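# Load two AA batteries into a remote control

## Task

Seat both AA batteries in the open battery compartment of the remote control. Each must face the correct polarity and be pressed fully home against its spring. The remote itself may be moved.

## Robot and tools

Robot: two arms, left_arm and right_arm, each with a two-finger gripper. The scene frame has its origin at table-top height, midway between the nominal arm bases. +x points out over the table, +z points up, and left_arm sits on the +y side. Image left and right do not follow the arm names. Calibrated bases in the scene frame: left_arm at (-0.005, +0.325, +0.007) m, right_arm at (-0.001, -0.273, +0.005) m, both nearly level.

Frames: each arm reports its hand pose (end_effector_position in metres, end_effector_quat_wxyz) and its Hand target in that arm's own base frame. Fixed cameras and the table use the scene frame. Every commanded offset runs along the current Hand target's own axes. On the gripper, +z points out along the fingers and the fingers close along y. The reported position is the point between the pads, slightly under 1 cm behind the tips. Reported poses can be off by a few cm, more at long reach.

execute_actions(actions, cameras): actions is a list of actions, run in order. Each action is a table of up to 15 rows, one row per 1/30 s step; if fewer rows are given, the last row repeats to fill 15. A row is always 14 numbers in [-1, 1], laid out as left_arm dx, dy, dz, rx, ry, rz, opening, then right_arm in the same order. The six pose numbers are an offset, not a pose. They are measured from the Hand target as it stood when that action began, so every row counts from that same start, and repeating an offset in a new action moves further. Scale: 1.0 = 0.6 m for dx/dy/dz and 180 degrees for the rotation vector rx/ry/rz. Opening is absolute: +1 fully open (about 87 mm between pads), +0.5 about 69 mm, 0 about 43 mm, -0.5 about 18 mm, -1 closed. Images come back only if actions is empty or cameras names some ("all" for every one). The result also lists hand positions at some steps.

move(target, speed, blend, opening_speed, blocking, cameras): target is one 14-number row, laid out as above, or a list of up to 15 such rows. Every row is an offset from the same starting Hand targets, not from the previous row. speed is the top path speed in m/s (0.002 to 2.9, default 0.25), either one value or one per row; turning is capped at twice that in rad/s. blend, in metres, rounds corners between rows; 0 stops at each row. opening_speed (0.2 or more, in scale units per second) ramps the finger opening. blocking=false returns after about 0.5 s while the motion continues. A move lasts at most 10 s. Paths are straight and do not avoid obstacles or the other arm. Faster moves lag, overshoot and hit harder. The result adds a move: line with the outcome (done, off_target, moving, held, fault) and any limits (paced = pose clipped, held = steps withheld). done means the arm rests within 10 mm and 2 degrees of its target; it says nothing about contact.

wait(seconds 0 to 10): lets time pass while holding commands. A running move goes on. stop(): brakes a running move. zoom_image(camera, region): enlarges [x0, y0, x1, y1] pixels (at most 504 by 504) of the newest image from cam_high, cam_low, cam_left_wrist or cam_right_wrist. All images are 672x504. finished_scene(scene): give the current scene number to end it. It is final, so only call it once the batteries stay correctly seated with the robot not touching them.

Control notes: orientation commands are clipped to within 40 degrees of the measured orientation at each step. Hand target is the last commanded pose after that clip. The gripper often stops short of it because of friction or weight, and waiting does not help. The next command, even all zeros, asks again; if the gripper is still short, command the remaining gap as an offset. Check position and tilt after each move and correct any tilt. Sending zeros for an arm's six pose numbers holds its Hand target. Its opening must still be sent, because 0 there means half-open, not unchanged. An arm blocked by something keeps pushing until you command its target back past the gripper. Small moves can fail or drift sideways.

Gripping: grip_measured uses the same scale as opening. To hold a part firmly, command about 0.04 below the reading at first contact; less below gives a lighter grip. Readings may be off by about 1 mm. Pad force tops out near 20 N per pad, but fast closing presses harder.

Avoid: letting a battery or the remote fall or leave the table, and releasing parts that are still moving. Also avoid fast impacts, hard presses, and contact between the two arms or grippers; the clearance check does not stop grippers meeting. Keep off the fixtures behind the table (bar, plate, low rail), whose tops can be 3 cm above the table. Do not strain a wrist camera cable. Steer paths around an arm's own base rather than close to it. Loose objects may occasionally get nudged by outside pushes.

Motor heat builds when holding loads, reaching far or pushing against something. A MOTOR HOT line appears at 75 °C. At 90 °C the arm folds up and stays idle, and at 100 °C it collapses.

Joint limits (rad): waist -2.618 to 3.054, shoulder 0 to 3.142, elbow 0 to 3.142 (straight at 2.901), wrist pitch and yaw ±1.571, wrist roll ±2.094. Joint torques include gravity, are positive toward larger angles, and wrap at ±28 N m on joints 1 to 3. The camera calibrations are given in OpenCV form. The fixed cameras may be off by up to about 2.3 degrees and 9 mm, and wrist images can lag during motion.

Each tool is called after "Call:" in YAML: its name, and indented under it one key for each argument.

## Session

Call:
execute_actions:
  actions: []

Scene clock: 0.00 s.
left_arm: end_effector_position=(+0.3813, +0.0121, +0.0521) grip_measured=+0.970 end_effector_quat_wxyz=(+0.580, -0.036, +0.811, +0.066) | right_arm: end_effector_position=(+0.3719, -0.0066, +0.0220) grip_measured=+1.000 end_effector_quat_wxyz=(+0.524, +0.035, +0.851, -0.029)
Joint positions: left_arm=[-0.064 1.553 0.359 0.861 -0.211 -0.003 0.985] | right_arm=[0.03 1.582 0.387 0.727 0.112 0.044 1]
Joint velocities: within noise
Joint torques (N m): no reading
Heat: left arm: 35 °C; right arm: 38 °C.
Hand target: left_arm +0.3850, +0.0129, +0.0588; +0.587, -0.038, +0.806, +0.067 | right_arm +0.3782, -0.0049, +0.0314; +0.537, +0.034, +0.842, -0.026
Tool commands: left_gripper/opening=+1.0 right_gripper/opening=+1.0
camera_calibration:
cam_left_wrist: T_world_to_cam=[[0.132096, -0.987711, -0.0835268, -0.0329012], [-0.92566, -0.0927782, -0.366804, 0.395827], [0.354547, 0.125771, -0.926541, 0.0554209], [0, 0, 0, 1]] pos_world=[0.351098, -0.0027431, 0.193792]
cam_right_wrist: T_world_to_cam=[[-0.0924113, -0.995721, -0.000577878, 0.0289785], [-0.96789, 0.0899645, -0.234726, 0.387753], [0.233773, -0.021132, -0.972061, 0.0799304], [0, 0, 0, 1]] pos_world=[0.359295, -0.00434048, 0.16873]

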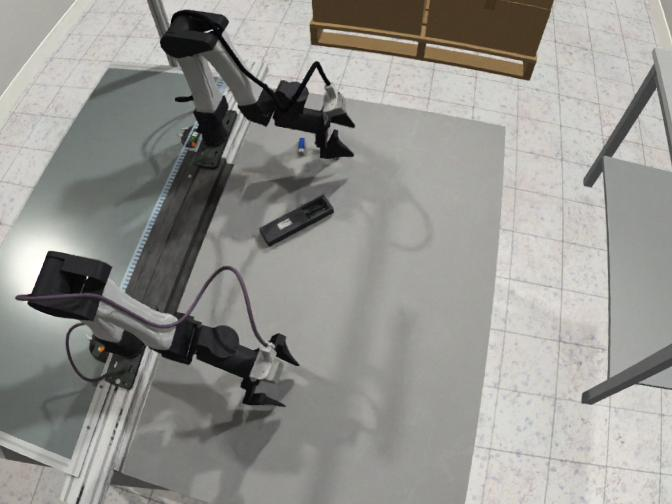

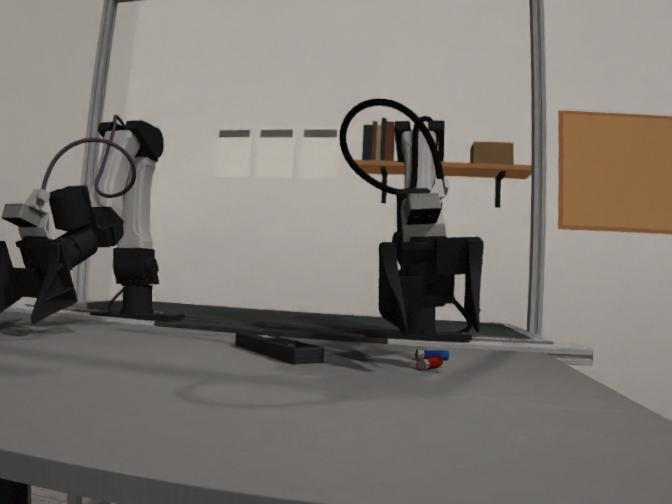

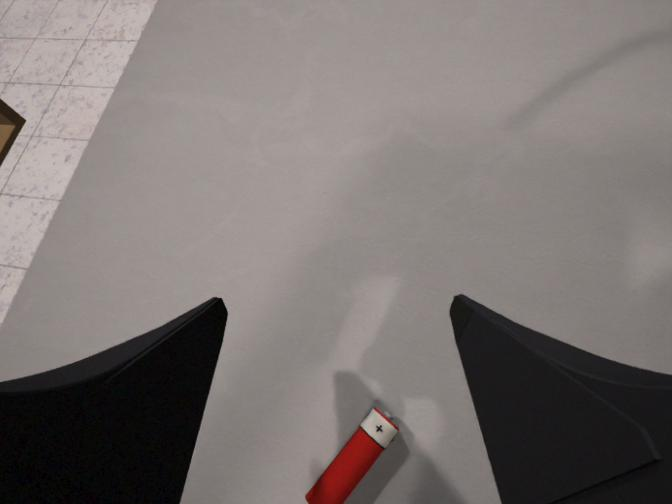

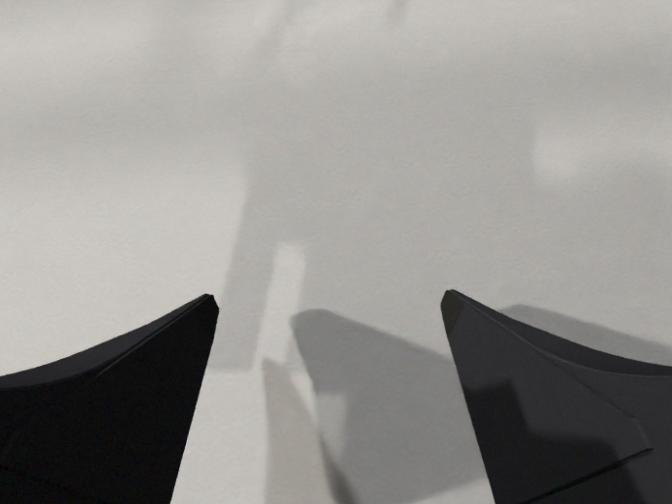

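Call:
zoom_image:
  camera: "cam_high"
  region: [240, 120, 380, 260]

Call:
zoom_image:
  camera: "cam_low"
  region: [220, 310, 460, 400]

Scaled by 3.600 from the camera's 672x504 image, which has a finer 960x720 frame.

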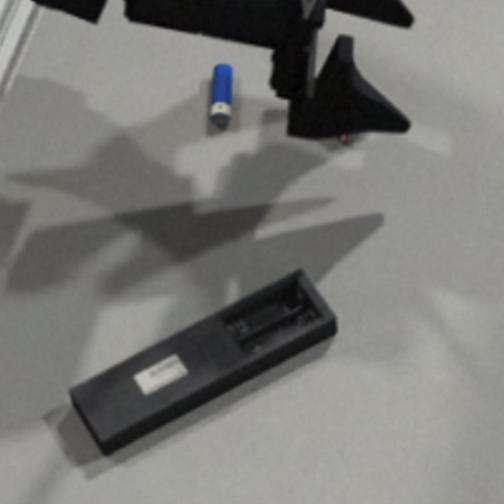

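Scaled by 2.100 from the camera's 672x504 image, which has a finer 960x720 frame.

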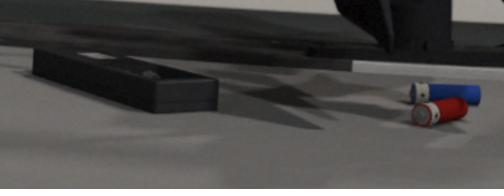

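Call:
move:
  target:
    - [-0.0793,0.0053,-0.0252,0,0,0,0.0,-0.0755,0,-0.0353,0,0,0,0.45]
    - [0.0435,-0.012,-0.2443,-0.3989,0.1973,-0.3412,0.0,0.0607,0.539,-0.2822,-0.2517,0,-0.1175,0.45]
  speed: 0.3
  blend: [0.03,0]
  cameras: ["all"]

Scene clock: 123.30 s.
left_arm: end_effector_position=(+0.2378, -0.0166, +0.0755) grip_measured=+0.000 end_effector_quat_wxyz=(-0.170, +0.737, -0.624, -0.195) | right_arm: end_effector_position=(+0.2323, +0.3160, +0.0539) grip_measured=+0.450 end_effector_quat_wxyz=(+0.481, -0.329, +0.791, +0.185)
Joint positions: left_arm=[-0.27 1.592 1.123 -1.334 -0.473 -2.063 0.5] | right_arm=[1.032 1.524 0.552 0.468 0.238 0.102 0.725]
Joint torques (N m): left_arm=[0.65 -4.26 8.31 -0.38 -0.21 -0.03] | right_arm=[0.59 -3.96 8.76 2.06 -0.06 0.04]
Heat: left arm: 37 °C; right arm: 42 °C.
Hand target: left_arm +0.2399, -0.0161, +0.0776; -0.166, +0.743, -0.618, -0.198 | right_arm +0.2374, +0.3320, +0.0674; +0.495, -0.326, +0.779, +0.203
Off the commanded pose: left_arm 0.003 m, 1 deg | right_arm 0.022 m, 3 deg.
move: off_target (right_arm); blend cut to 0.025 m at target 1
camera_calibration:
cam_left_wrist: T_world_to_cam=[[0.988756, 0.149474, -0.00425543, -0.231144], [0.142118, -0.930483, 0.337645, -0.0521721], [0.0465096, -0.334453, -0.941264, 0.19828], [0, 0, 0, 1]] pos_world=[0.226738, 0.0523201, 0.203266]
cam_right_wrist: T_world_to_cam=[[0.697177, -0.716803, 0.0117525, 0.06511], [-0.698687, -0.683045, -0.212805, 0.411626], [0.160567, 0.140152, -0.977024, 0.116769], [0, 0, 0, 1]] pos_world=[0.223455, 0.311465, 0.200917]

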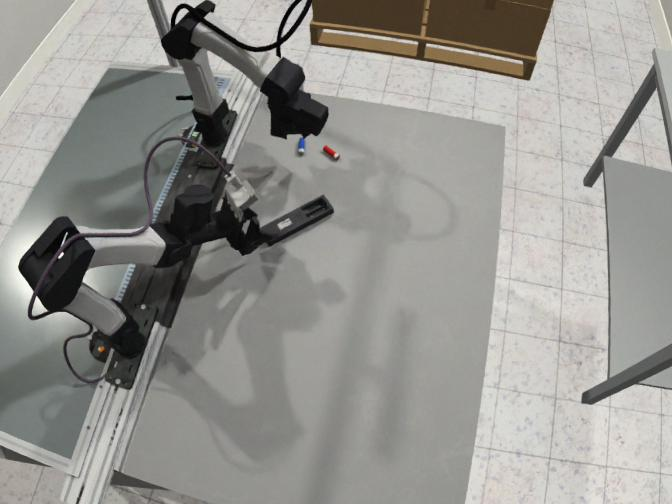

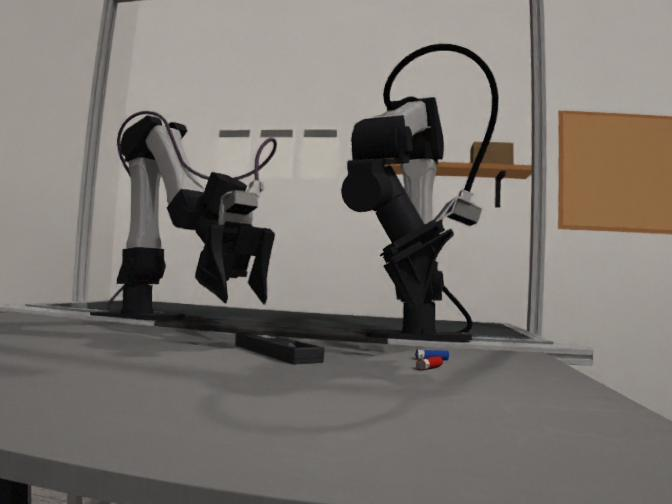

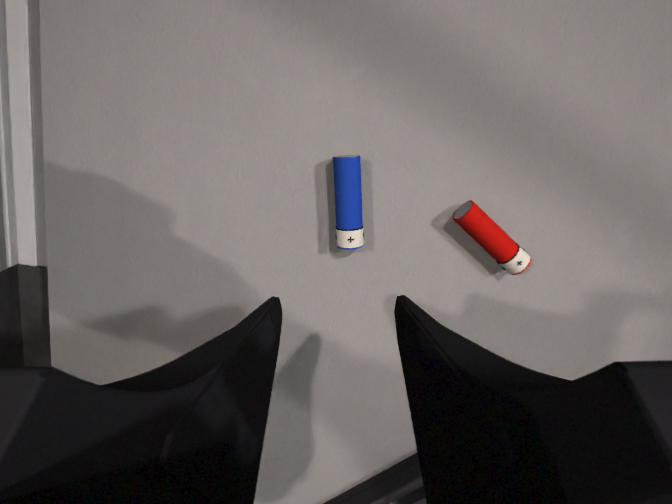

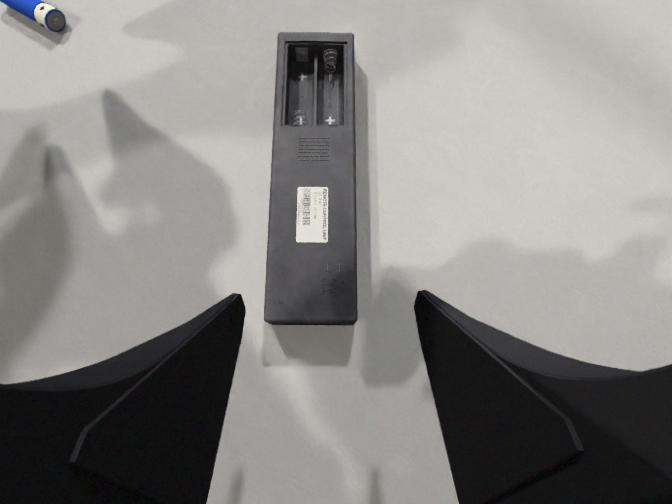

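Call:
move:
  target:
    - [0.0638,-0.0107,0.1145,0,0,0,-0.1,0.0008,0.022,0.0178,0,0,0,0.45]
    - [0.0638,-0.0107,0.1145,0,0,0,-0.72,0.0008,0.022,0.0178,0,0,0,0.45]
  speed: 0.15
  opening_speed: 0.6
  cameras: ["cam_left_wrist","cam_right_wrist"]

Scene clock: 161.60 s.
left_arm: end_effector_position=(+0.2444, -0.0152, +0.0034) grip_measured=-0.628 end_effector_quat_wxyz=(-0.167, +0.741, -0.619, -0.198) | right_arm: end_effector_position=(+0.2284, +0.3336, +0.0491) grip_measured=+0.450 end_effector_quat_wxyz=(+0.478, -0.339, +0.788, +0.190)
Joint positions: left_arm=[-0.256 1.726 0.962 -1.044 -0.473 -2.064 0.186] | right_arm=[1.066 1.588 0.592 0.489 0.248 0.108 0.725]
Joint torques (N m): left_arm=[0.68 -4.94 5.15 -0.02 -0.24 0.14] | right_arm=[0.76 -4.38 8.72 2.06 0.18 0.19]
Heat: left arm: 36 °C; right arm: 45 °C.
Hand target: left_arm +0.2461, -0.0139, -0.0011; -0.165, +0.743, -0.618, -0.198 | right_arm +0.2348, +0.3480, +0.0624; +0.495, -0.326, +0.779, +0.203
Off the commanded pose: left_arm 0.005 m, 0 deg | right_arm 0.020 m, 3 deg.
move: off_target (right_arm)
camera_calibration:
cam_left_wrist: T_world_to_cam=[[0.986499, 0.163517, -0.00904837, -0.237439], [0.157003, -0.928598, 0.336237, -0.0311104], [0.0465781, -0.333119, -0.941734, 0.130558], [0, 0, 0, 1]] pos_world=[0.233036, 0.0534275, 0.131263]
cam_right_wrist: T_world_to_cam=[[0.713631, -0.70041, 0.0125373, 0.0712058], [-0.682771, -0.699439, -0.211207, 0.421616], [0.156701, 0.142164, -0.977361, 0.110462], [0, 0, 0, 1]] pos_world=[0.219743, 0.329064, 0.196117]
Images, in order (width x height): cam_left_wrist 672x504, cam_right_wrist 672x504.

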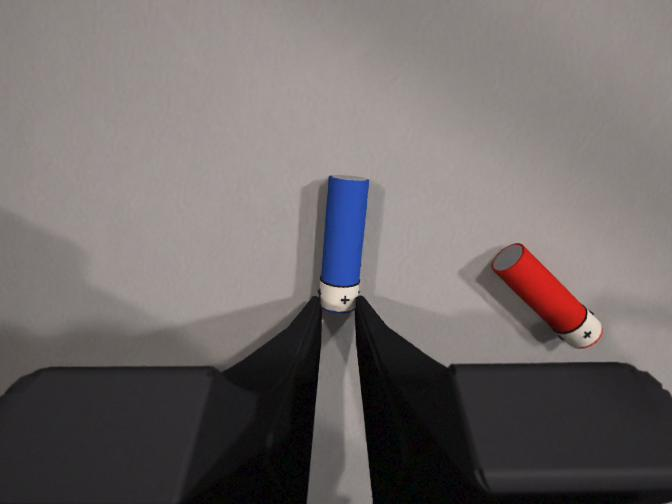

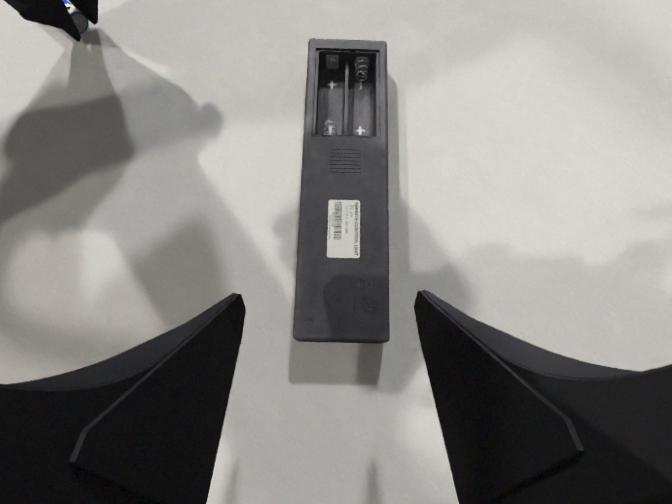

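Call:
move:
  target:
    - [-0.0758,0,-0.1313,0,0,0,-0.72,0.0875,-0.002,0.0408,0,0,0,0.45]
    - [-0.0758,0,-0.1313,0,0,0,-0.72,0.0875,-0.002,0.0408,0,0,0,-0.04]
  speed: 0.12
  opening_speed: 0.4
  cameras: ["cam_left_wrist","cam_right_wrist"]

Scene clock: 183.17 s.
left_arm: end_effector_position=(+0.2435, -0.0151, +0.0783) grip_measured=-0.628 end_effector_quat_wxyz=(-0.161, +0.738, -0.621, -0.211) | right_arm: end_effector_position=(+0.2351, +0.3454, +0.0054) grip_measured=+0.087 end_effector_quat_wxyz=(+0.491, -0.332, +0.780, +0.200)
Joint positions: left_arm=[-0.256 1.643 1.183 -1.377 -0.472 -2.063 0.186] | right_arm=[1.066 1.823 0.554 0.8 0.249 0.108 0.543]
Joint torques (N m): left_arm=[0.76 -7.95 8.06 -0.47 -0.24 0.12] | right_arm=[0.31 -5.22 4.16 2.07 0.11 0.15]
Heat: left arm: 36 °C; right arm: 45 °C.
Hand target: left_arm +0.2461, -0.0138, +0.0900; -0.165, +0.743, -0.618, -0.198 | right_arm +0.2357, +0.3466, +0.0044; +0.495, -0.326, +0.779, +0.203
Off the commanded pose: left_arm 0.012 m, 2 deg | right_arm 0.002 m, 1 deg.
move: off_target (left_arm)
camera_calibration:
cam_left_wrist: T_world_to_cam=[[0.986012, 0.162781, -0.0358202, -0.233663], [0.165517, -0.930987, 0.325373, -0.0572638], [0.0196162, -0.32675, -0.944907, 0.208154], [0, 0, 0, 1]] pos_world=[0.235789, 0.0527383, 0.206949]
cam_right_wrist: T_world_to_cam=[[0.713001, -0.701158, 0.00259383, 0.0756939], [-0.678966, -0.691348, -0.247067, 0.421727], [0.175027, 0.174398, -0.968995, 0.0494661], [0, 0, 0, 1]] pos_world=[0.223711, 0.336007, 0.151931]
Images, in order (width x height): cam_left_wrist 672x504, cam_right_wrist 672x504.

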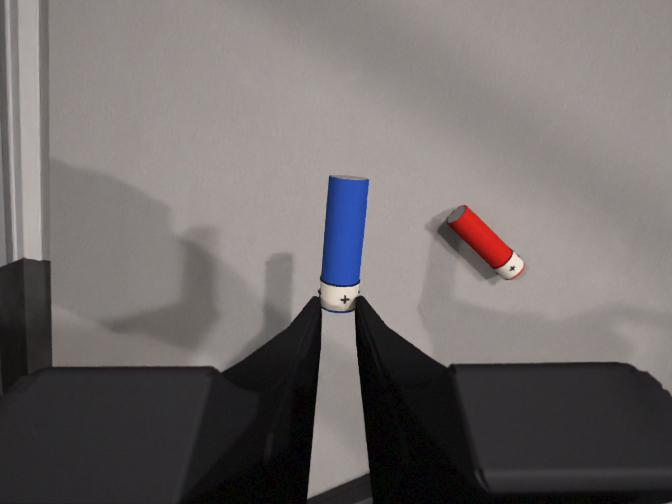

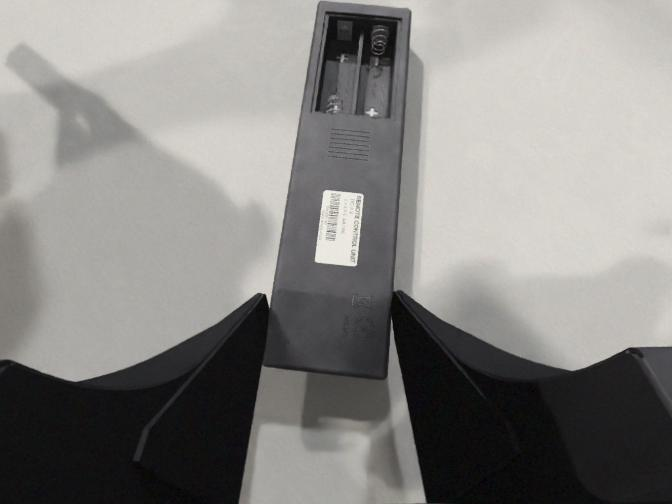

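Call:
move:
  target:
    - [0,0,0,0,0,0,-0.72,0,0,0,0,0,0,0.35]
    - [0.3137,-0.0933,-0.258,0.0918,0.0945,0.2394,-0.72,0.024,0.0042,-0.0028,0.0201,0,0.0094,0.35]
    - [0.3137,-0.0933,-0.258,0.0918,0.0945,0.2394,-0.72,0.024,0.0042,-0.0028,0.0201,0,0.0094,-0.04]
  speed: 0.2
  opening_speed: 0.5
  cameras: ["cam_high","cam_left_wrist","cam_right_wrist"]

Scene clock: 231.73 s.
left_arm: end_effector_position=(+0.3447, -0.2392, +0.1320) grip_measured=-0.628 end_effector_quat_wxyz=(+0.099, -0.459, +0.882, +0.042) | right_arm: end_effector_position=(+0.2301, +0.3415, -0.0065) grip_measured=+0.096 end_effector_quat_wxyz=(+0.499, -0.305, +0.791, +0.182)
Joint positions: left_arm=[-0.599 2.171 2.15 -1.531 -0.215 -1.556 0.186] | right_arm=[1.11 1.87 0.537 0.85 0.351 0.16 0.548]
Joint torques (N m): left_arm=[-0.06 -8.66 8.81 0.07 -0.08 0.15] | right_arm=[0.8 -5.35 3.74 2.02 0.19 0.19]
Heat: left arm: 39 °C; right arm: 45 °C.
Hand target: left_arm +0.3448, -0.2399, +0.1302; +0.093, -0.455, +0.884, +0.048 | right_arm +0.2286, +0.3430, -0.0078; +0.502, -0.298, +0.790, +0.186
Off the commanded pose: left_arm 0.002 m, 1 deg | right_arm 0.002 m, 1 deg.
move: done
camera_calibration:
cam_left_wrist: T_world_to_cam=[[0.807491, -0.5898, 0.00971922, -0.419509], [-0.473596, -0.638398, 0.606758, -0.0469624], [-0.351661, -0.494554, -0.794827, 0.251676], [0, 0, 0, 1]] pos_world=[0.405013, -0.15294, 0.232611]
cam_right_wrist: T_world_to_cam=[[0.661639, -0.74981, 0.00427768, 0.105026], [-0.725472, -0.641584, -0.249118, 0.406373], [0.189536, 0.161723, -0.968464, 0.0405232], [0, 0, 0, 1]] pos_world=[0.217643, 0.332919, 0.140031]
Images, in order (width x height): cam_high 672x504, cam_left_wrist 672x504, cam_right_wrist 672x504.

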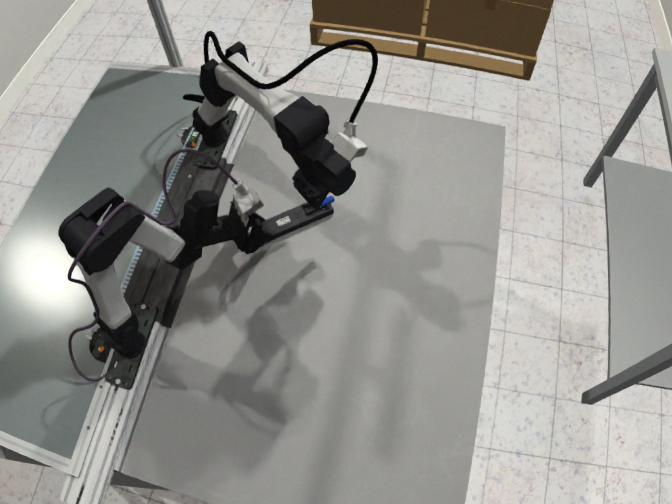

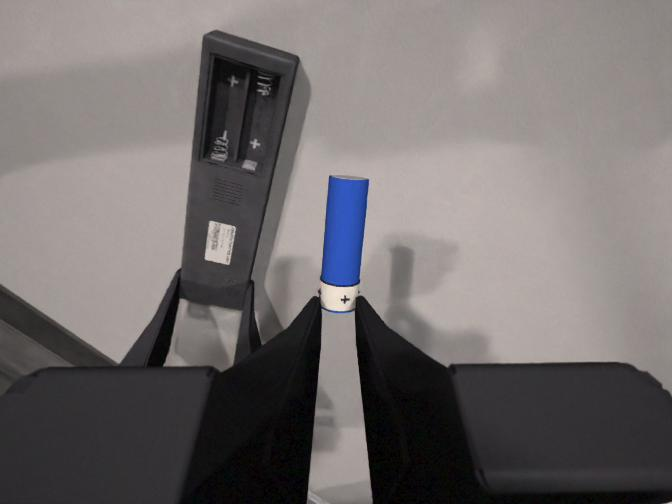

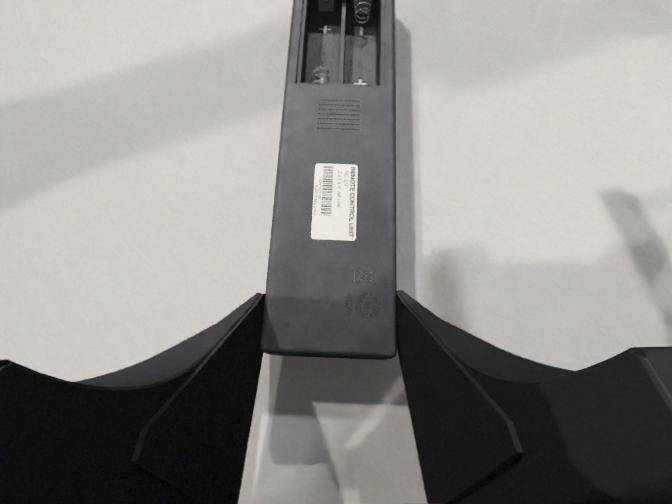

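Call:
move:
  target: [0,0,0,0,0,0,-0.72,0.0003,-0.1852,-0.0197,-0.0805,0,-0.0376,-0.04]
  speed: 0.12
  cameras: ["cam_high","cam_left_wrist","cam_right_wrist"]

Scene clock: 240.37 s.
left_arm: end_effector_position=(+0.3447, -0.2392, +0.1320) grip_measured=-0.628 end_effector_quat_wxyz=(+0.099, -0.459, +0.882, +0.042) | right_arm: end_effector_position=(+0.2959, +0.2509, -0.0031) grip_measured=+0.096 end_effector_quat_wxyz=(+0.481, -0.395, +0.742, +0.250)
Joint positions: left_arm=[-0.599 2.171 2.15 -1.531 -0.215 -1.556 0.186] | right_arm=[0.557 1.811 0.424 0.928 -0.373 -0.187 0.548]
Joint torques (N m): left_arm=[-0.01 -8.7 8.87 0.07 -0.08 0.14] | right_arm=[0.03 -7.61 5.09 1.23 -0.34 -0.15]
Heat: left arm: 40 °C; right arm: 45 °C.
Hand target: left_arm +0.3448, -0.2399, +0.1302; +0.093, -0.455, +0.884, +0.048 | right_arm +0.2936, +0.2522, -0.0022; +0.471, -0.405, +0.741, +0.254
Off the commanded pose: left_arm 0.002 m, 1 deg | right_arm 0.003 m, 2 deg.
move: done
camera_calibration:
cam_left_wrist: T_world_to_cam=[[0.807491, -0.5898, 0.00971922, -0.419509], [-0.473596, -0.638398, 0.606758, -0.0469624], [-0.351661, -0.494554, -0.794827, 0.251676], [0, 0, 0, 1]] pos_world=[0.405013, -0.15294, 0.232611]
cam_right_wrist: T_world_to_cam=[[0.824711, -0.565542, -0.00374584, -0.100956], [-0.544728, -0.792544, -0.274126, 0.38109], [0.152061, 0.228115, -0.961686, 0.0403994], [0, 0, 0, 1]] pos_world=[0.284707, 0.23572, 0.14294]
Images, in order (width x height): cam_high 672x504, cam_left_wrist 672x504, cam_right_wrist 672x504.

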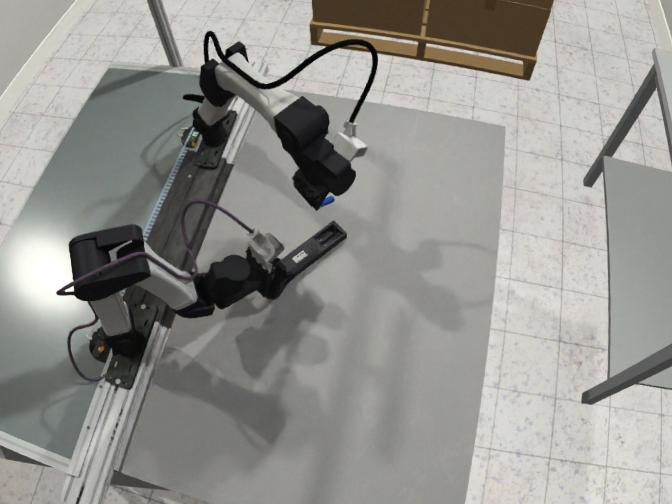

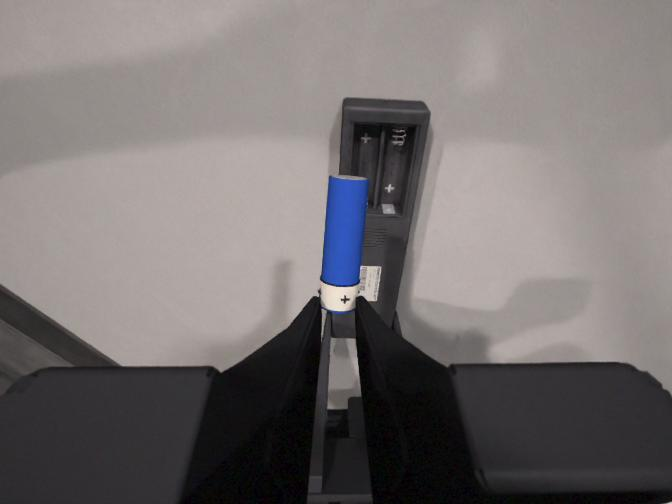

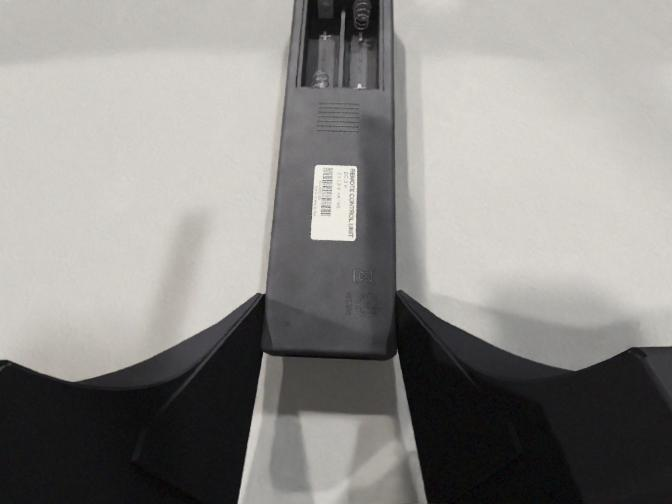

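Call:
zoom_image:
  camera: "cam_left_wrist"
  region: [300, 80, 460, 240]

Scaled by 3.150 from the camera's 672x504 image, which has a finer 960x720 frame.

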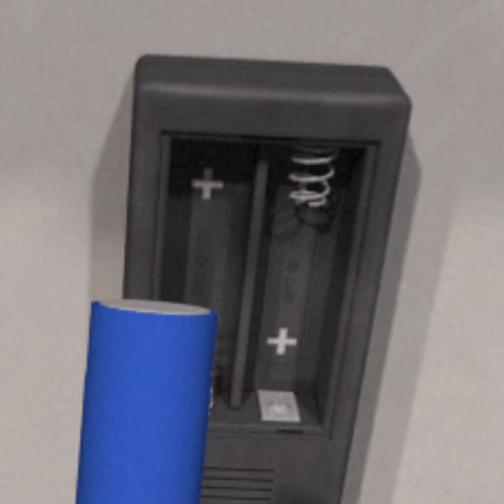

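Call:
move:
  target: [0.077,-0.0607,0.1015,-0.0035,0.0222,-0.0163,-0.72,0,0,0,0,0,0,-0.04]
  speed: 0.15
  cameras: ["cam_left_wrist","cam_right_wrist"]

Call:
zoom_image:
  camera: "cam_left_wrist"
  region: [240, 80, 440, 320]

Scene clock: 284.47 s.
left_arm: end_effector_position=(+0.3505, -0.2829, +0.0641) grip_measured=-0.628 end_effector_quat_wxyz=(+0.061, -0.474, +0.877, +0.043) | right_arm: end_effector_position=(+0.2958, +0.2510, -0.0031) grip_measured=+0.096 end_effector_quat_wxyz=(+0.481, -0.395, +0.742, +0.250)
Joint positions: left_arm=[-0.644 2.333 2.146 -1.411 -0.146 -1.638 0.186] | right_arm=[0.557 1.811 0.424 0.928 -0.374 -0.188 0.548]
Joint torques (N m): left_arm=[-0.01 -10.32 7.47 0.35 -0.04 -0.03] | right_arm=[0.01 -7.64 5.09 1.22 -0.34 -0.13]
Heat: left arm: 42 °C; right arm: 42 °C.
Hand target: left_arm +0.3558, -0.2876, +0.0611; +0.061, -0.480, +0.874, +0.034 | right_arm +0.2935, +0.2523, -0.0022; +0.471, -0.405, +0.741, +0.254
Off the commanded pose: left_arm 0.008 m, 1 deg | right_arm 0.003 m, 2 deg.
move: done
camera_calibration:
cam_left_wrist: T_world_to_cam=[[0.82755, -0.560938, -0.0225647, -0.446136], [-0.409198, -0.630232, 0.659821, -0.0545878], [-0.38434, -0.536802, -0.751084, 0.174842], [0, 0, 0, 1]] pos_world=[0.414061, -0.190802, 0.157272]
cam_right_wrist: T_world_to_cam=[[0.825188, -0.564846, -0.00376606, -0.101113], [-0.544035, -0.792955, -0.274315, 0.381068], [0.151959, 0.22841, -0.961633, 0.0404399], [0, 0, 0, 1]] pos_world=[0.284606, 0.235819, 0.14304]
Images, in order (width x height): cam_left_wrist 672x504, cam_right_wrist 672x504.

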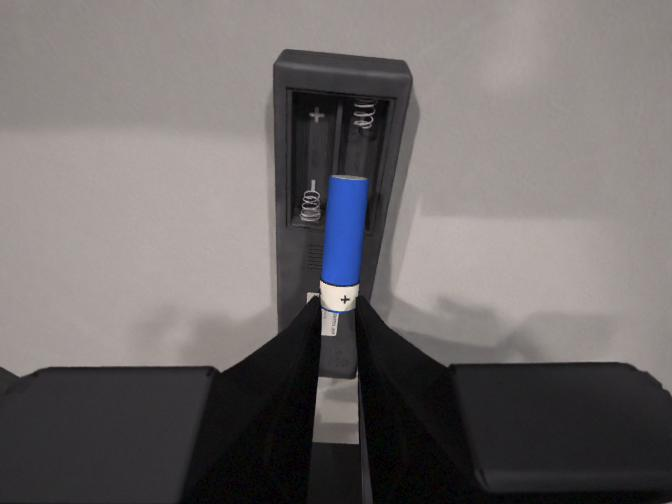

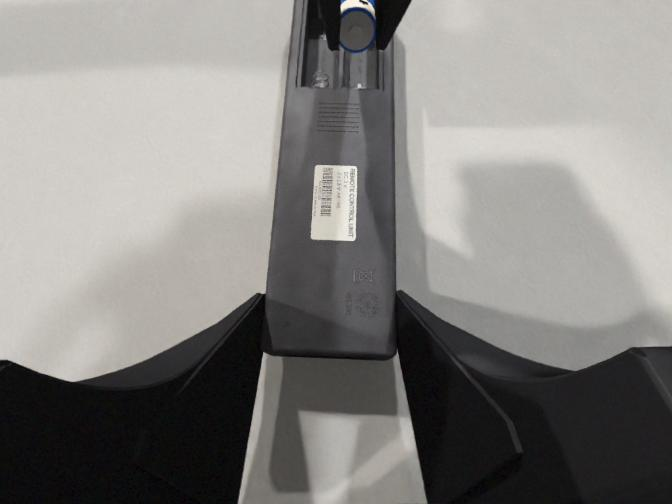

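Scaled by 2.100 from the camera's 672x504 image, which has a finer 960x720 frame.

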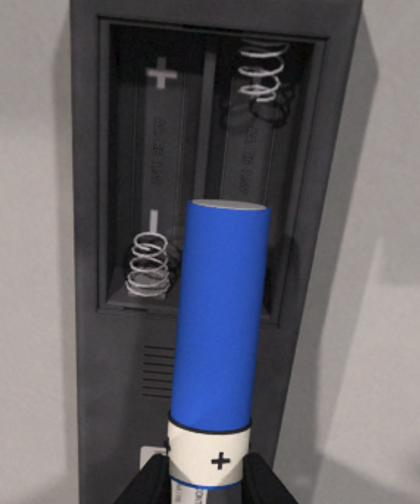

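Call:
move:
  target: [0.0048,-0.0087,0.0263,0,0,0,-0.72,0,0,0,0,0,0,-0.04]
  speed: 0.1
  cameras: ["cam_left_wrist"]

Call:
zoom_image:
  camera: "cam_left_wrist"
  region: [240, 80, 440, 320]

Scene clock: 308.23 s.
left_arm: end_effector_position=(+0.3576, -0.2883, +0.0538) grip_measured=-0.628 end_effector_quat_wxyz=(+0.064, -0.475, +0.877, +0.034) | right_arm: end_effector_position=(+0.2958, +0.2510, -0.0031) grip_measured=+0.096 end_effector_quat_wxyz=(+0.481, -0.395, +0.742, +0.250)
Joint positions: left_arm=[-0.644 2.354 2.141 -1.367 -0.145 -1.639 0.186] | right_arm=[0.557 1.811 0.424 0.928 -0.374 -0.188 0.548]
Joint torques (N m): left_arm=[0.01 -10.03 6.27 0.37 -0.03 -0.03] | right_arm=[-0.03 -7.6 5.07 1.22 -0.36 -0.15]
Heat: left arm: 44 °C; right arm: 42 °C.
Hand target: left_arm +0.3598, -0.2909, +0.0450; +0.061, -0.480, +0.874, +0.034 | right_arm +0.2935, +0.2523, -0.0022; +0.471, -0.405, +0.741, +0.254
Off the commanded pose: left_arm 0.009 m, 1 deg | right_arm 0.003 m, 2 deg.
move: done
camera_calibration:
cam_left_wrist: T_world_to_cam=[[0.828411, -0.560106, -0.00415554, -0.456289], [-0.418067, -0.623236, 0.660906, -0.0430942], [-0.372767, -0.545764, -0.750457, 0.160162], [0, 0, 0, 1]] pos_world=[0.419682, -0.195017, 0.14678]
Images, in order (width x height): cam_left_wrist 672x504.

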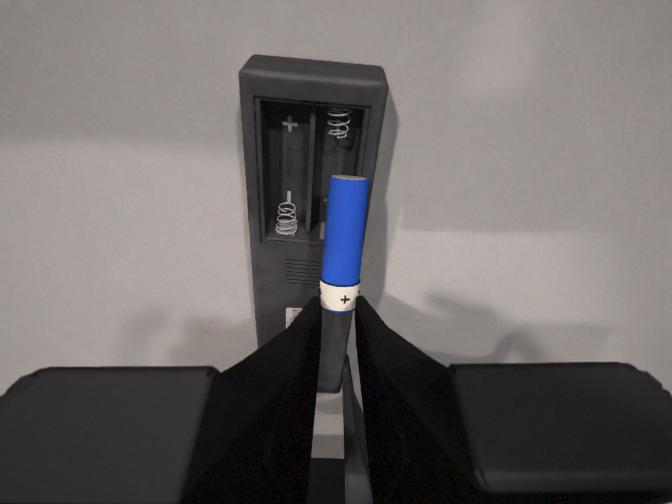

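Scaled by 2.100 from the camera's 672x504 image, which has a finer 960x720 frame.

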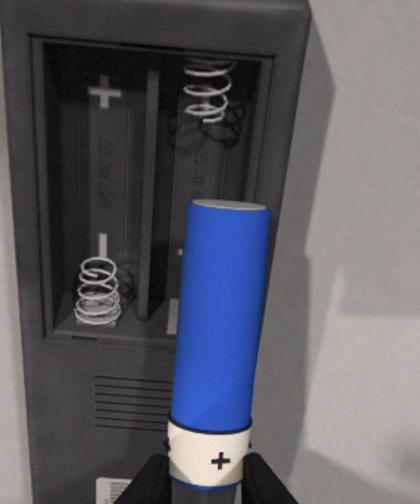

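Call:
move:
  target: [-0.0055,0.0143,0.0092,0,0,0,-0.72,0,0,0,0,0,0,-0.04]
  speed: 0.08
  cameras: ["cam_left_wrist"]

Call:
zoom_image:
  camera: "cam_left_wrist"
  region: [240, 80, 440, 320]

Scene clock: 331.40 s.
left_arm: end_effector_position=(+0.3505, -0.2830, +0.0347) grip_measured=-0.628 end_effector_quat_wxyz=(+0.057, -0.474, +0.877, +0.049) | right_arm: end_effector_position=(+0.2944, +0.2518, -0.0033) grip_measured=+0.096 end_effector_quat_wxyz=(+0.479, -0.397, +0.741, +0.253)
Joint positions: left_arm=[-0.644 2.352 2.061 -1.321 -0.145 -1.639 0.186] | right_arm=[0.557 1.811 0.424 0.926 -0.382 -0.188 0.548]
Joint torques (N m): left_arm=[0.69 -13.26 4.67 0.37 -0.05 0.05] | right_arm=[-0.01 -7.61 5.15 1.23 -0.26 -0.15]
Heat: left arm: 45 °C; right arm: 43 °C.
Hand target: left_arm +0.3547, -0.2830, +0.0400; +0.061, -0.480, +0.875, +0.034 | right_arm +0.2935, +0.2523, -0.0022; +0.471, -0.405, +0.741, +0.254
Off the commanded pose: left_arm 0.007 m, 2 deg | right_arm 0.001 m, 1 deg.
move: done
camera_calibration:
cam_left_wrist: T_world_to_cam=[[0.827862, -0.559764, -0.0361858, -0.446142], [-0.401003, -0.635703, 0.659604, -0.0396767], [-0.392226, -0.531551, -0.750742, 0.156833], [0, 0, 0, 1]] pos_world=[0.414948, -0.191592, 0.127768]
Images, in order (width x height): cam_left_wrist 672x504.

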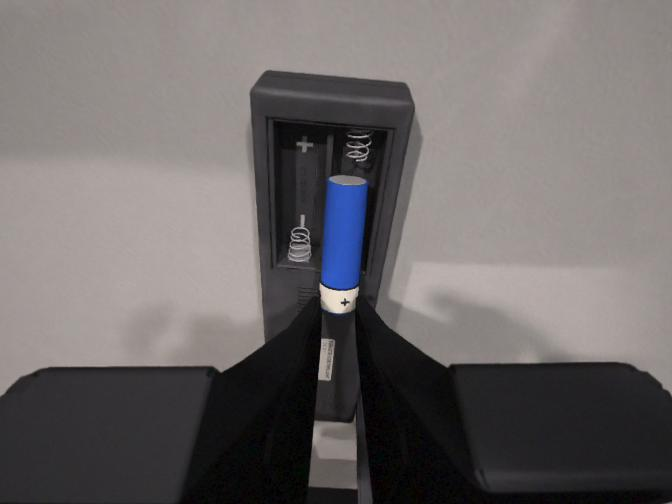

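Scaled by 2.100 from the camera's 672x504 image, which has a finer 960x720 frame.

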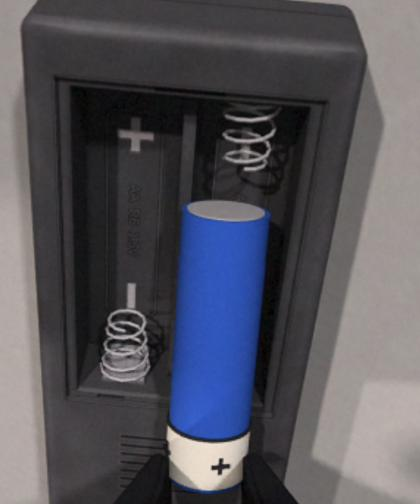

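Call:
move:
  target: [-0.041,-0.0047,0.0058,0,0,0,-0.75,0,0,0,0,0,0,-0.04]
  speed: 0.06
  cameras: ["cam_left_wrist","cam_right_wrist"]

Call:
zoom_image:
  camera: "cam_right_wrist"
  region: [260, 0, 420, 120]

Call:
zoom_image:
  camera: "cam_left_wrist"
  region: [240, 80, 440, 320]

Scene clock: 345.40 s.
left_arm: end_effector_position=(+0.3570, -0.2747, +0.0340) grip_measured=-0.628 end_effector_quat_wxyz=(+0.040, -0.472, +0.880, +0.039) | right_arm: end_effector_position=(+0.2944, +0.2524, -0.0033) grip_measured=+0.096 end_effector_quat_wxyz=(+0.478, -0.397, +0.741, +0.255)
Joint positions: left_arm=[-0.605 2.352 2.055 -1.308 -0.107 -1.593 0.186] | right_arm=[0.557 1.811 0.427 0.921 -0.385 -0.188 0.548]
Joint torques (N m): left_arm=[2.11 -12.88 6.09 0.31 -0.41 0.14] | right_arm=[-0.05 -7.58 4.86 1.29 -0.23 -0.15]
Heat: left arm: 46 °C; right arm: 43 °C.
Hand target: left_arm +0.3705, -0.2634, +0.0400; +0.061, -0.480, +0.874, +0.034 | right_arm +0.2935, +0.2523, -0.0023; +0.471, -0.405, +0.741, +0.254
Off the commanded pose: left_arm 0.018 m, 3 deg | right_arm 0.001 m, 1 deg.
move: off_target (left_arm)
camera_calibration:
cam_left_wrist: T_world_to_cam=[[0.823996, -0.565414, -0.0365804, -0.447117], [-0.389035, -0.611528, 0.688975, -0.0298759], [-0.411926, -0.553481, -0.723862, 0.163408], [0, 0, 0, 1]] pos_world=[0.424112, -0.180633, 0.122513]
cam_right_wrist: T_world_to_cam=[[0.831067, -0.556077, -0.0102601, -0.103132], [-0.53736, -0.798063, -0.272652, 0.380716], [0.143427, 0.232105, -0.962058, 0.0416794], [0, 0, 0, 1]] pos_world=[0.284313, 0.236812, 0.142843]
Images, in order (width x height): cam_left_wrist 672x504, cam_right_wrist 672x504.

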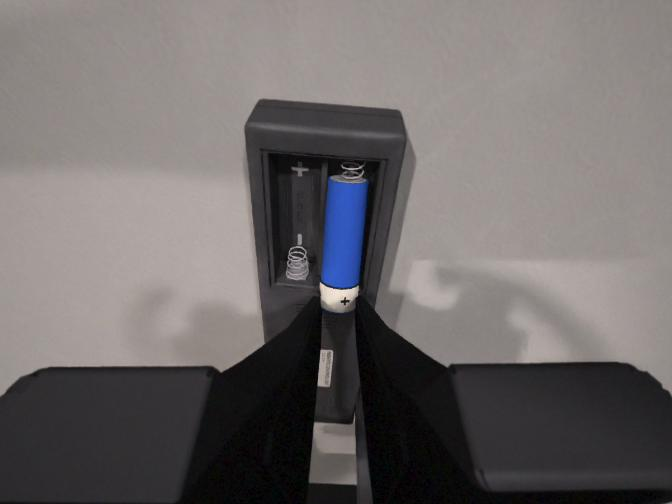

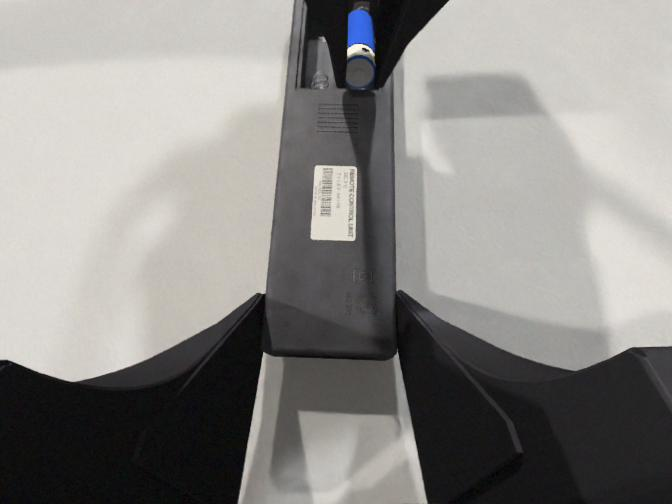

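Scaled by 3.150 from the camera's 672x504 image, which has a finer 960x720 frame.

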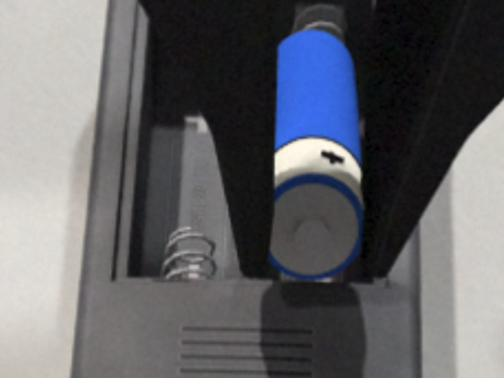

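Scaled by 2.100 from the camera's 672x504 image, which has a finer 960x720 frame.

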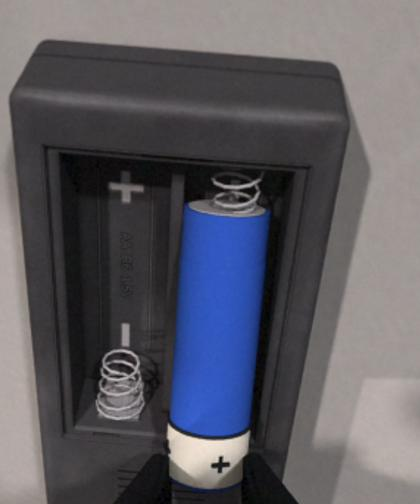

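Call:
move:
  target: [-0.0247,-0.0027,0.0035,0,0,0,-0.75,0,0,0,0,0,0,-0.04]
  speed: 0.06
  cameras: ["cam_left_wrist","cam_right_wrist"]

Call:
zoom_image:
  camera: "cam_right_wrist"
  region: [260, 0, 420, 120]

Scene clock: 353.03 s.
left_arm: end_effector_position=(+0.3583, -0.2715, +0.0349) grip_measured=-0.628 end_effector_quat_wxyz=(+0.023, -0.468, +0.883, +0.032) | right_arm: end_effector_position=(+0.2944, +0.2524, -0.0033) grip_measured=+0.096 end_effector_quat_wxyz=(+0.478, -0.398, +0.741, +0.255)
Joint positions: left_arm=[-0.584 2.352 2.055 -1.308 -0.071 -1.559 0.186] | right_arm=[0.557 1.811 0.427 0.921 -0.385 -0.188 0.548]
Joint torques (N m): left_arm=[3.06 -12.45 7.04 0.29 -0.75 0.12] | right_arm=[-0.03 -7.62 4.83 1.29 -0.24 -0.16]
Heat: left arm: 47 °C; right arm: 43 °C.
Hand target: left_arm +0.3798, -0.2517, +0.0399; +0.061, -0.480, +0.875, +0.034 | right_arm +0.2935, +0.2522, -0.0023; +0.471, -0.405, +0.741, +0.254
Off the commanded pose: left_arm 0.030 m, 5 deg | right_arm 0.001 m, 1 deg.
move: off_target (left_arm)
camera_calibration:
cam_left_wrist: T_world_to_cam=[[0.817403, -0.574768, -0.0386498, -0.446456], [-0.37905, -0.58716, 0.715237, -0.0259356], [-0.433789, -0.569987, -0.697812, 0.168901], [0, 0, 0, 1]] pos_world=[0.428371, -0.175566, 0.119155]
cam_right_wrist: T_world_to_cam=[[0.831165, -0.555939, -0.00983727, -0.103252], [-0.53713, -0.798219, -0.27265, 0.380687], [0.143725, 0.231901, -0.962063, 0.0416438], [0, 0, 0, 1]] pos_world=[0.284312, 0.236813, 0.142843]
Images, in order (width x height): cam_left_wrist 672x504, cam_right_wrist 672x504.

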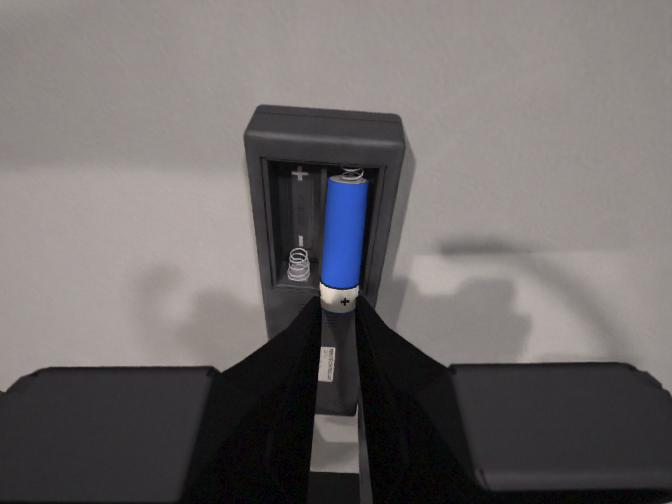

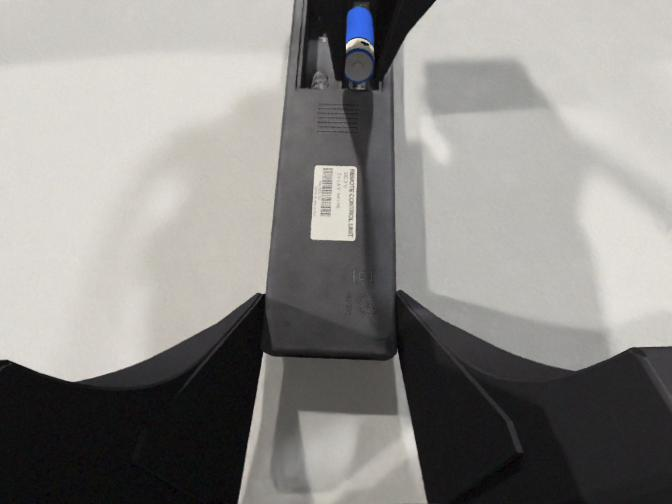

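Scaled by 3.150 from the camera's 672x504 image, which has a finer 960x720 frame.

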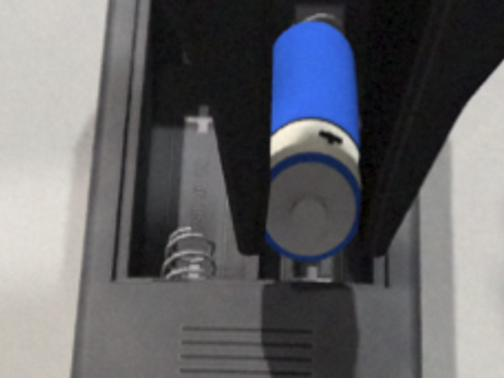

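Call:
move:
  target: [-0.0058,-0.0008,0.0177,0,-0.0667,0,-0.75,0,0,0,0,0,0,-0.04]
  speed: 0.08
  cameras: ["cam_left_wrist","cam_right_wrist"]

Call:
zoom_image:
  camera: "cam_right_wrist"
  region: [260, 0, 420, 120]

Call:
zoom_image:
  camera: "cam_left_wrist"
  region: [240, 120, 440, 360]

Scene clock: 374.83 s.
left_arm: end_effector_position=(+0.3598, -0.2717, +0.0325) grip_measured=-0.629 end_effector_quat_wxyz=(+0.096, -0.461, +0.880, +0.064) | right_arm: end_effector_position=(+0.2952, +0.2528, -0.0031) grip_measured=+0.096 end_effector_quat_wxyz=(+0.477, -0.398, +0.741, +0.254)
Joint positions: left_arm=[-0.645 2.352 2.055 -1.308 -0.229 -1.615 0.186] | right_arm=[0.557 1.811 0.432 0.914 -0.385 -0.19 0.548]
Joint torques (N m): left_arm=[2.15 -11.22 6.11 0.33 -1.33 -0.06] | right_arm=[-0.01 -7.6 4.52 1.35 -0.23 -0.12]
Heat: left arm: 48 °C; right arm: 43 °C.
Hand target: left_arm +0.3829, -0.2478, +0.0299; +0.152, -0.474, +0.863, +0.084 | right_arm +0.2936, +0.2523, -0.0022; +0.471, -0.405, +0.741, +0.254
Off the commanded pose: left_arm 0.033 m, 7 deg | right_arm 0.002 m, 1 deg.
move: off_target (left_arm)
camera_calibration:
cam_left_wrist: T_world_to_cam=[[0.814116, -0.579897, -0.0305756, -0.448323], [-0.451214, -0.664847, 0.595301, -0.0149648], [-0.365541, -0.470848, -0.802921, 0.173594], [0, 0, 0, 1]] pos_world=[0.421691, -0.188194, 0.134583]
cam_right_wrist: T_world_to_cam=[[0.831472, -0.555489, -0.00927276, -0.1038], [-0.536817, -0.799001, -0.270971, 0.381589], [0.143113, 0.230283, -0.962543, 0.042185], [0, 0, 0, 1]] pos_world=[0.285113, 0.237516, 0.143042]
Images, in order (width x height): cam_left_wrist 672x504, cam_right_wrist 672x504.

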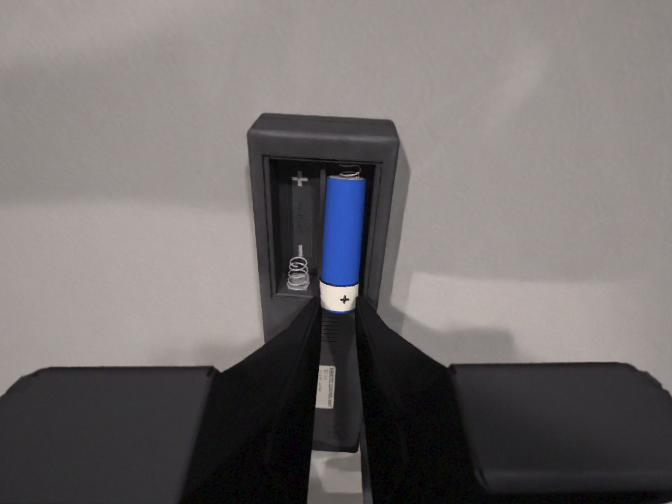

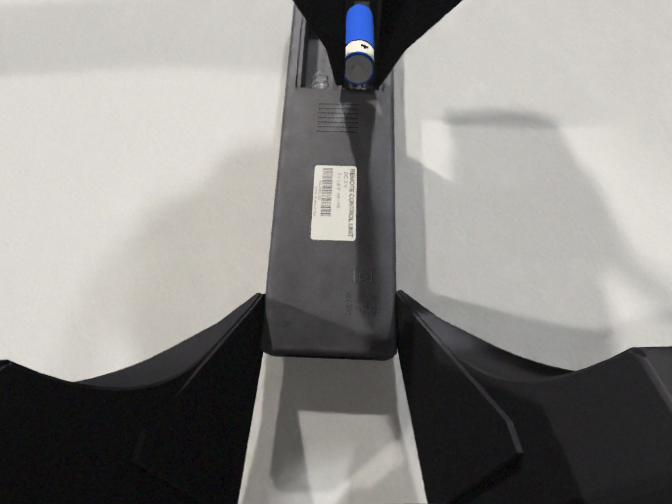

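Scaled by 3.150 from the camera's 672x504 image, which has a finer 960x720 frame.

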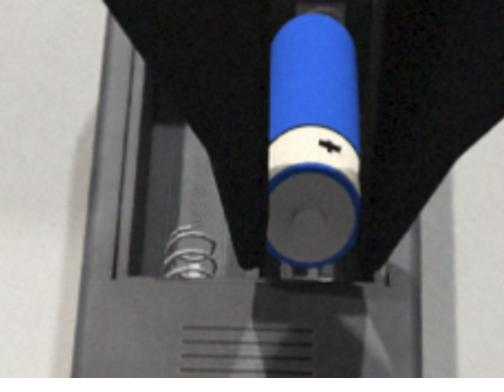

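Scaled by 2.100 from the camera's 672x504 image, which has a finer 960x720 frame.

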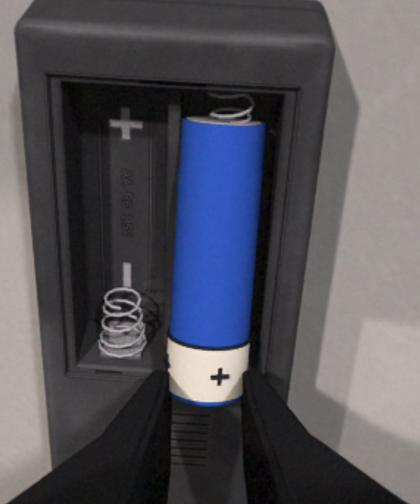

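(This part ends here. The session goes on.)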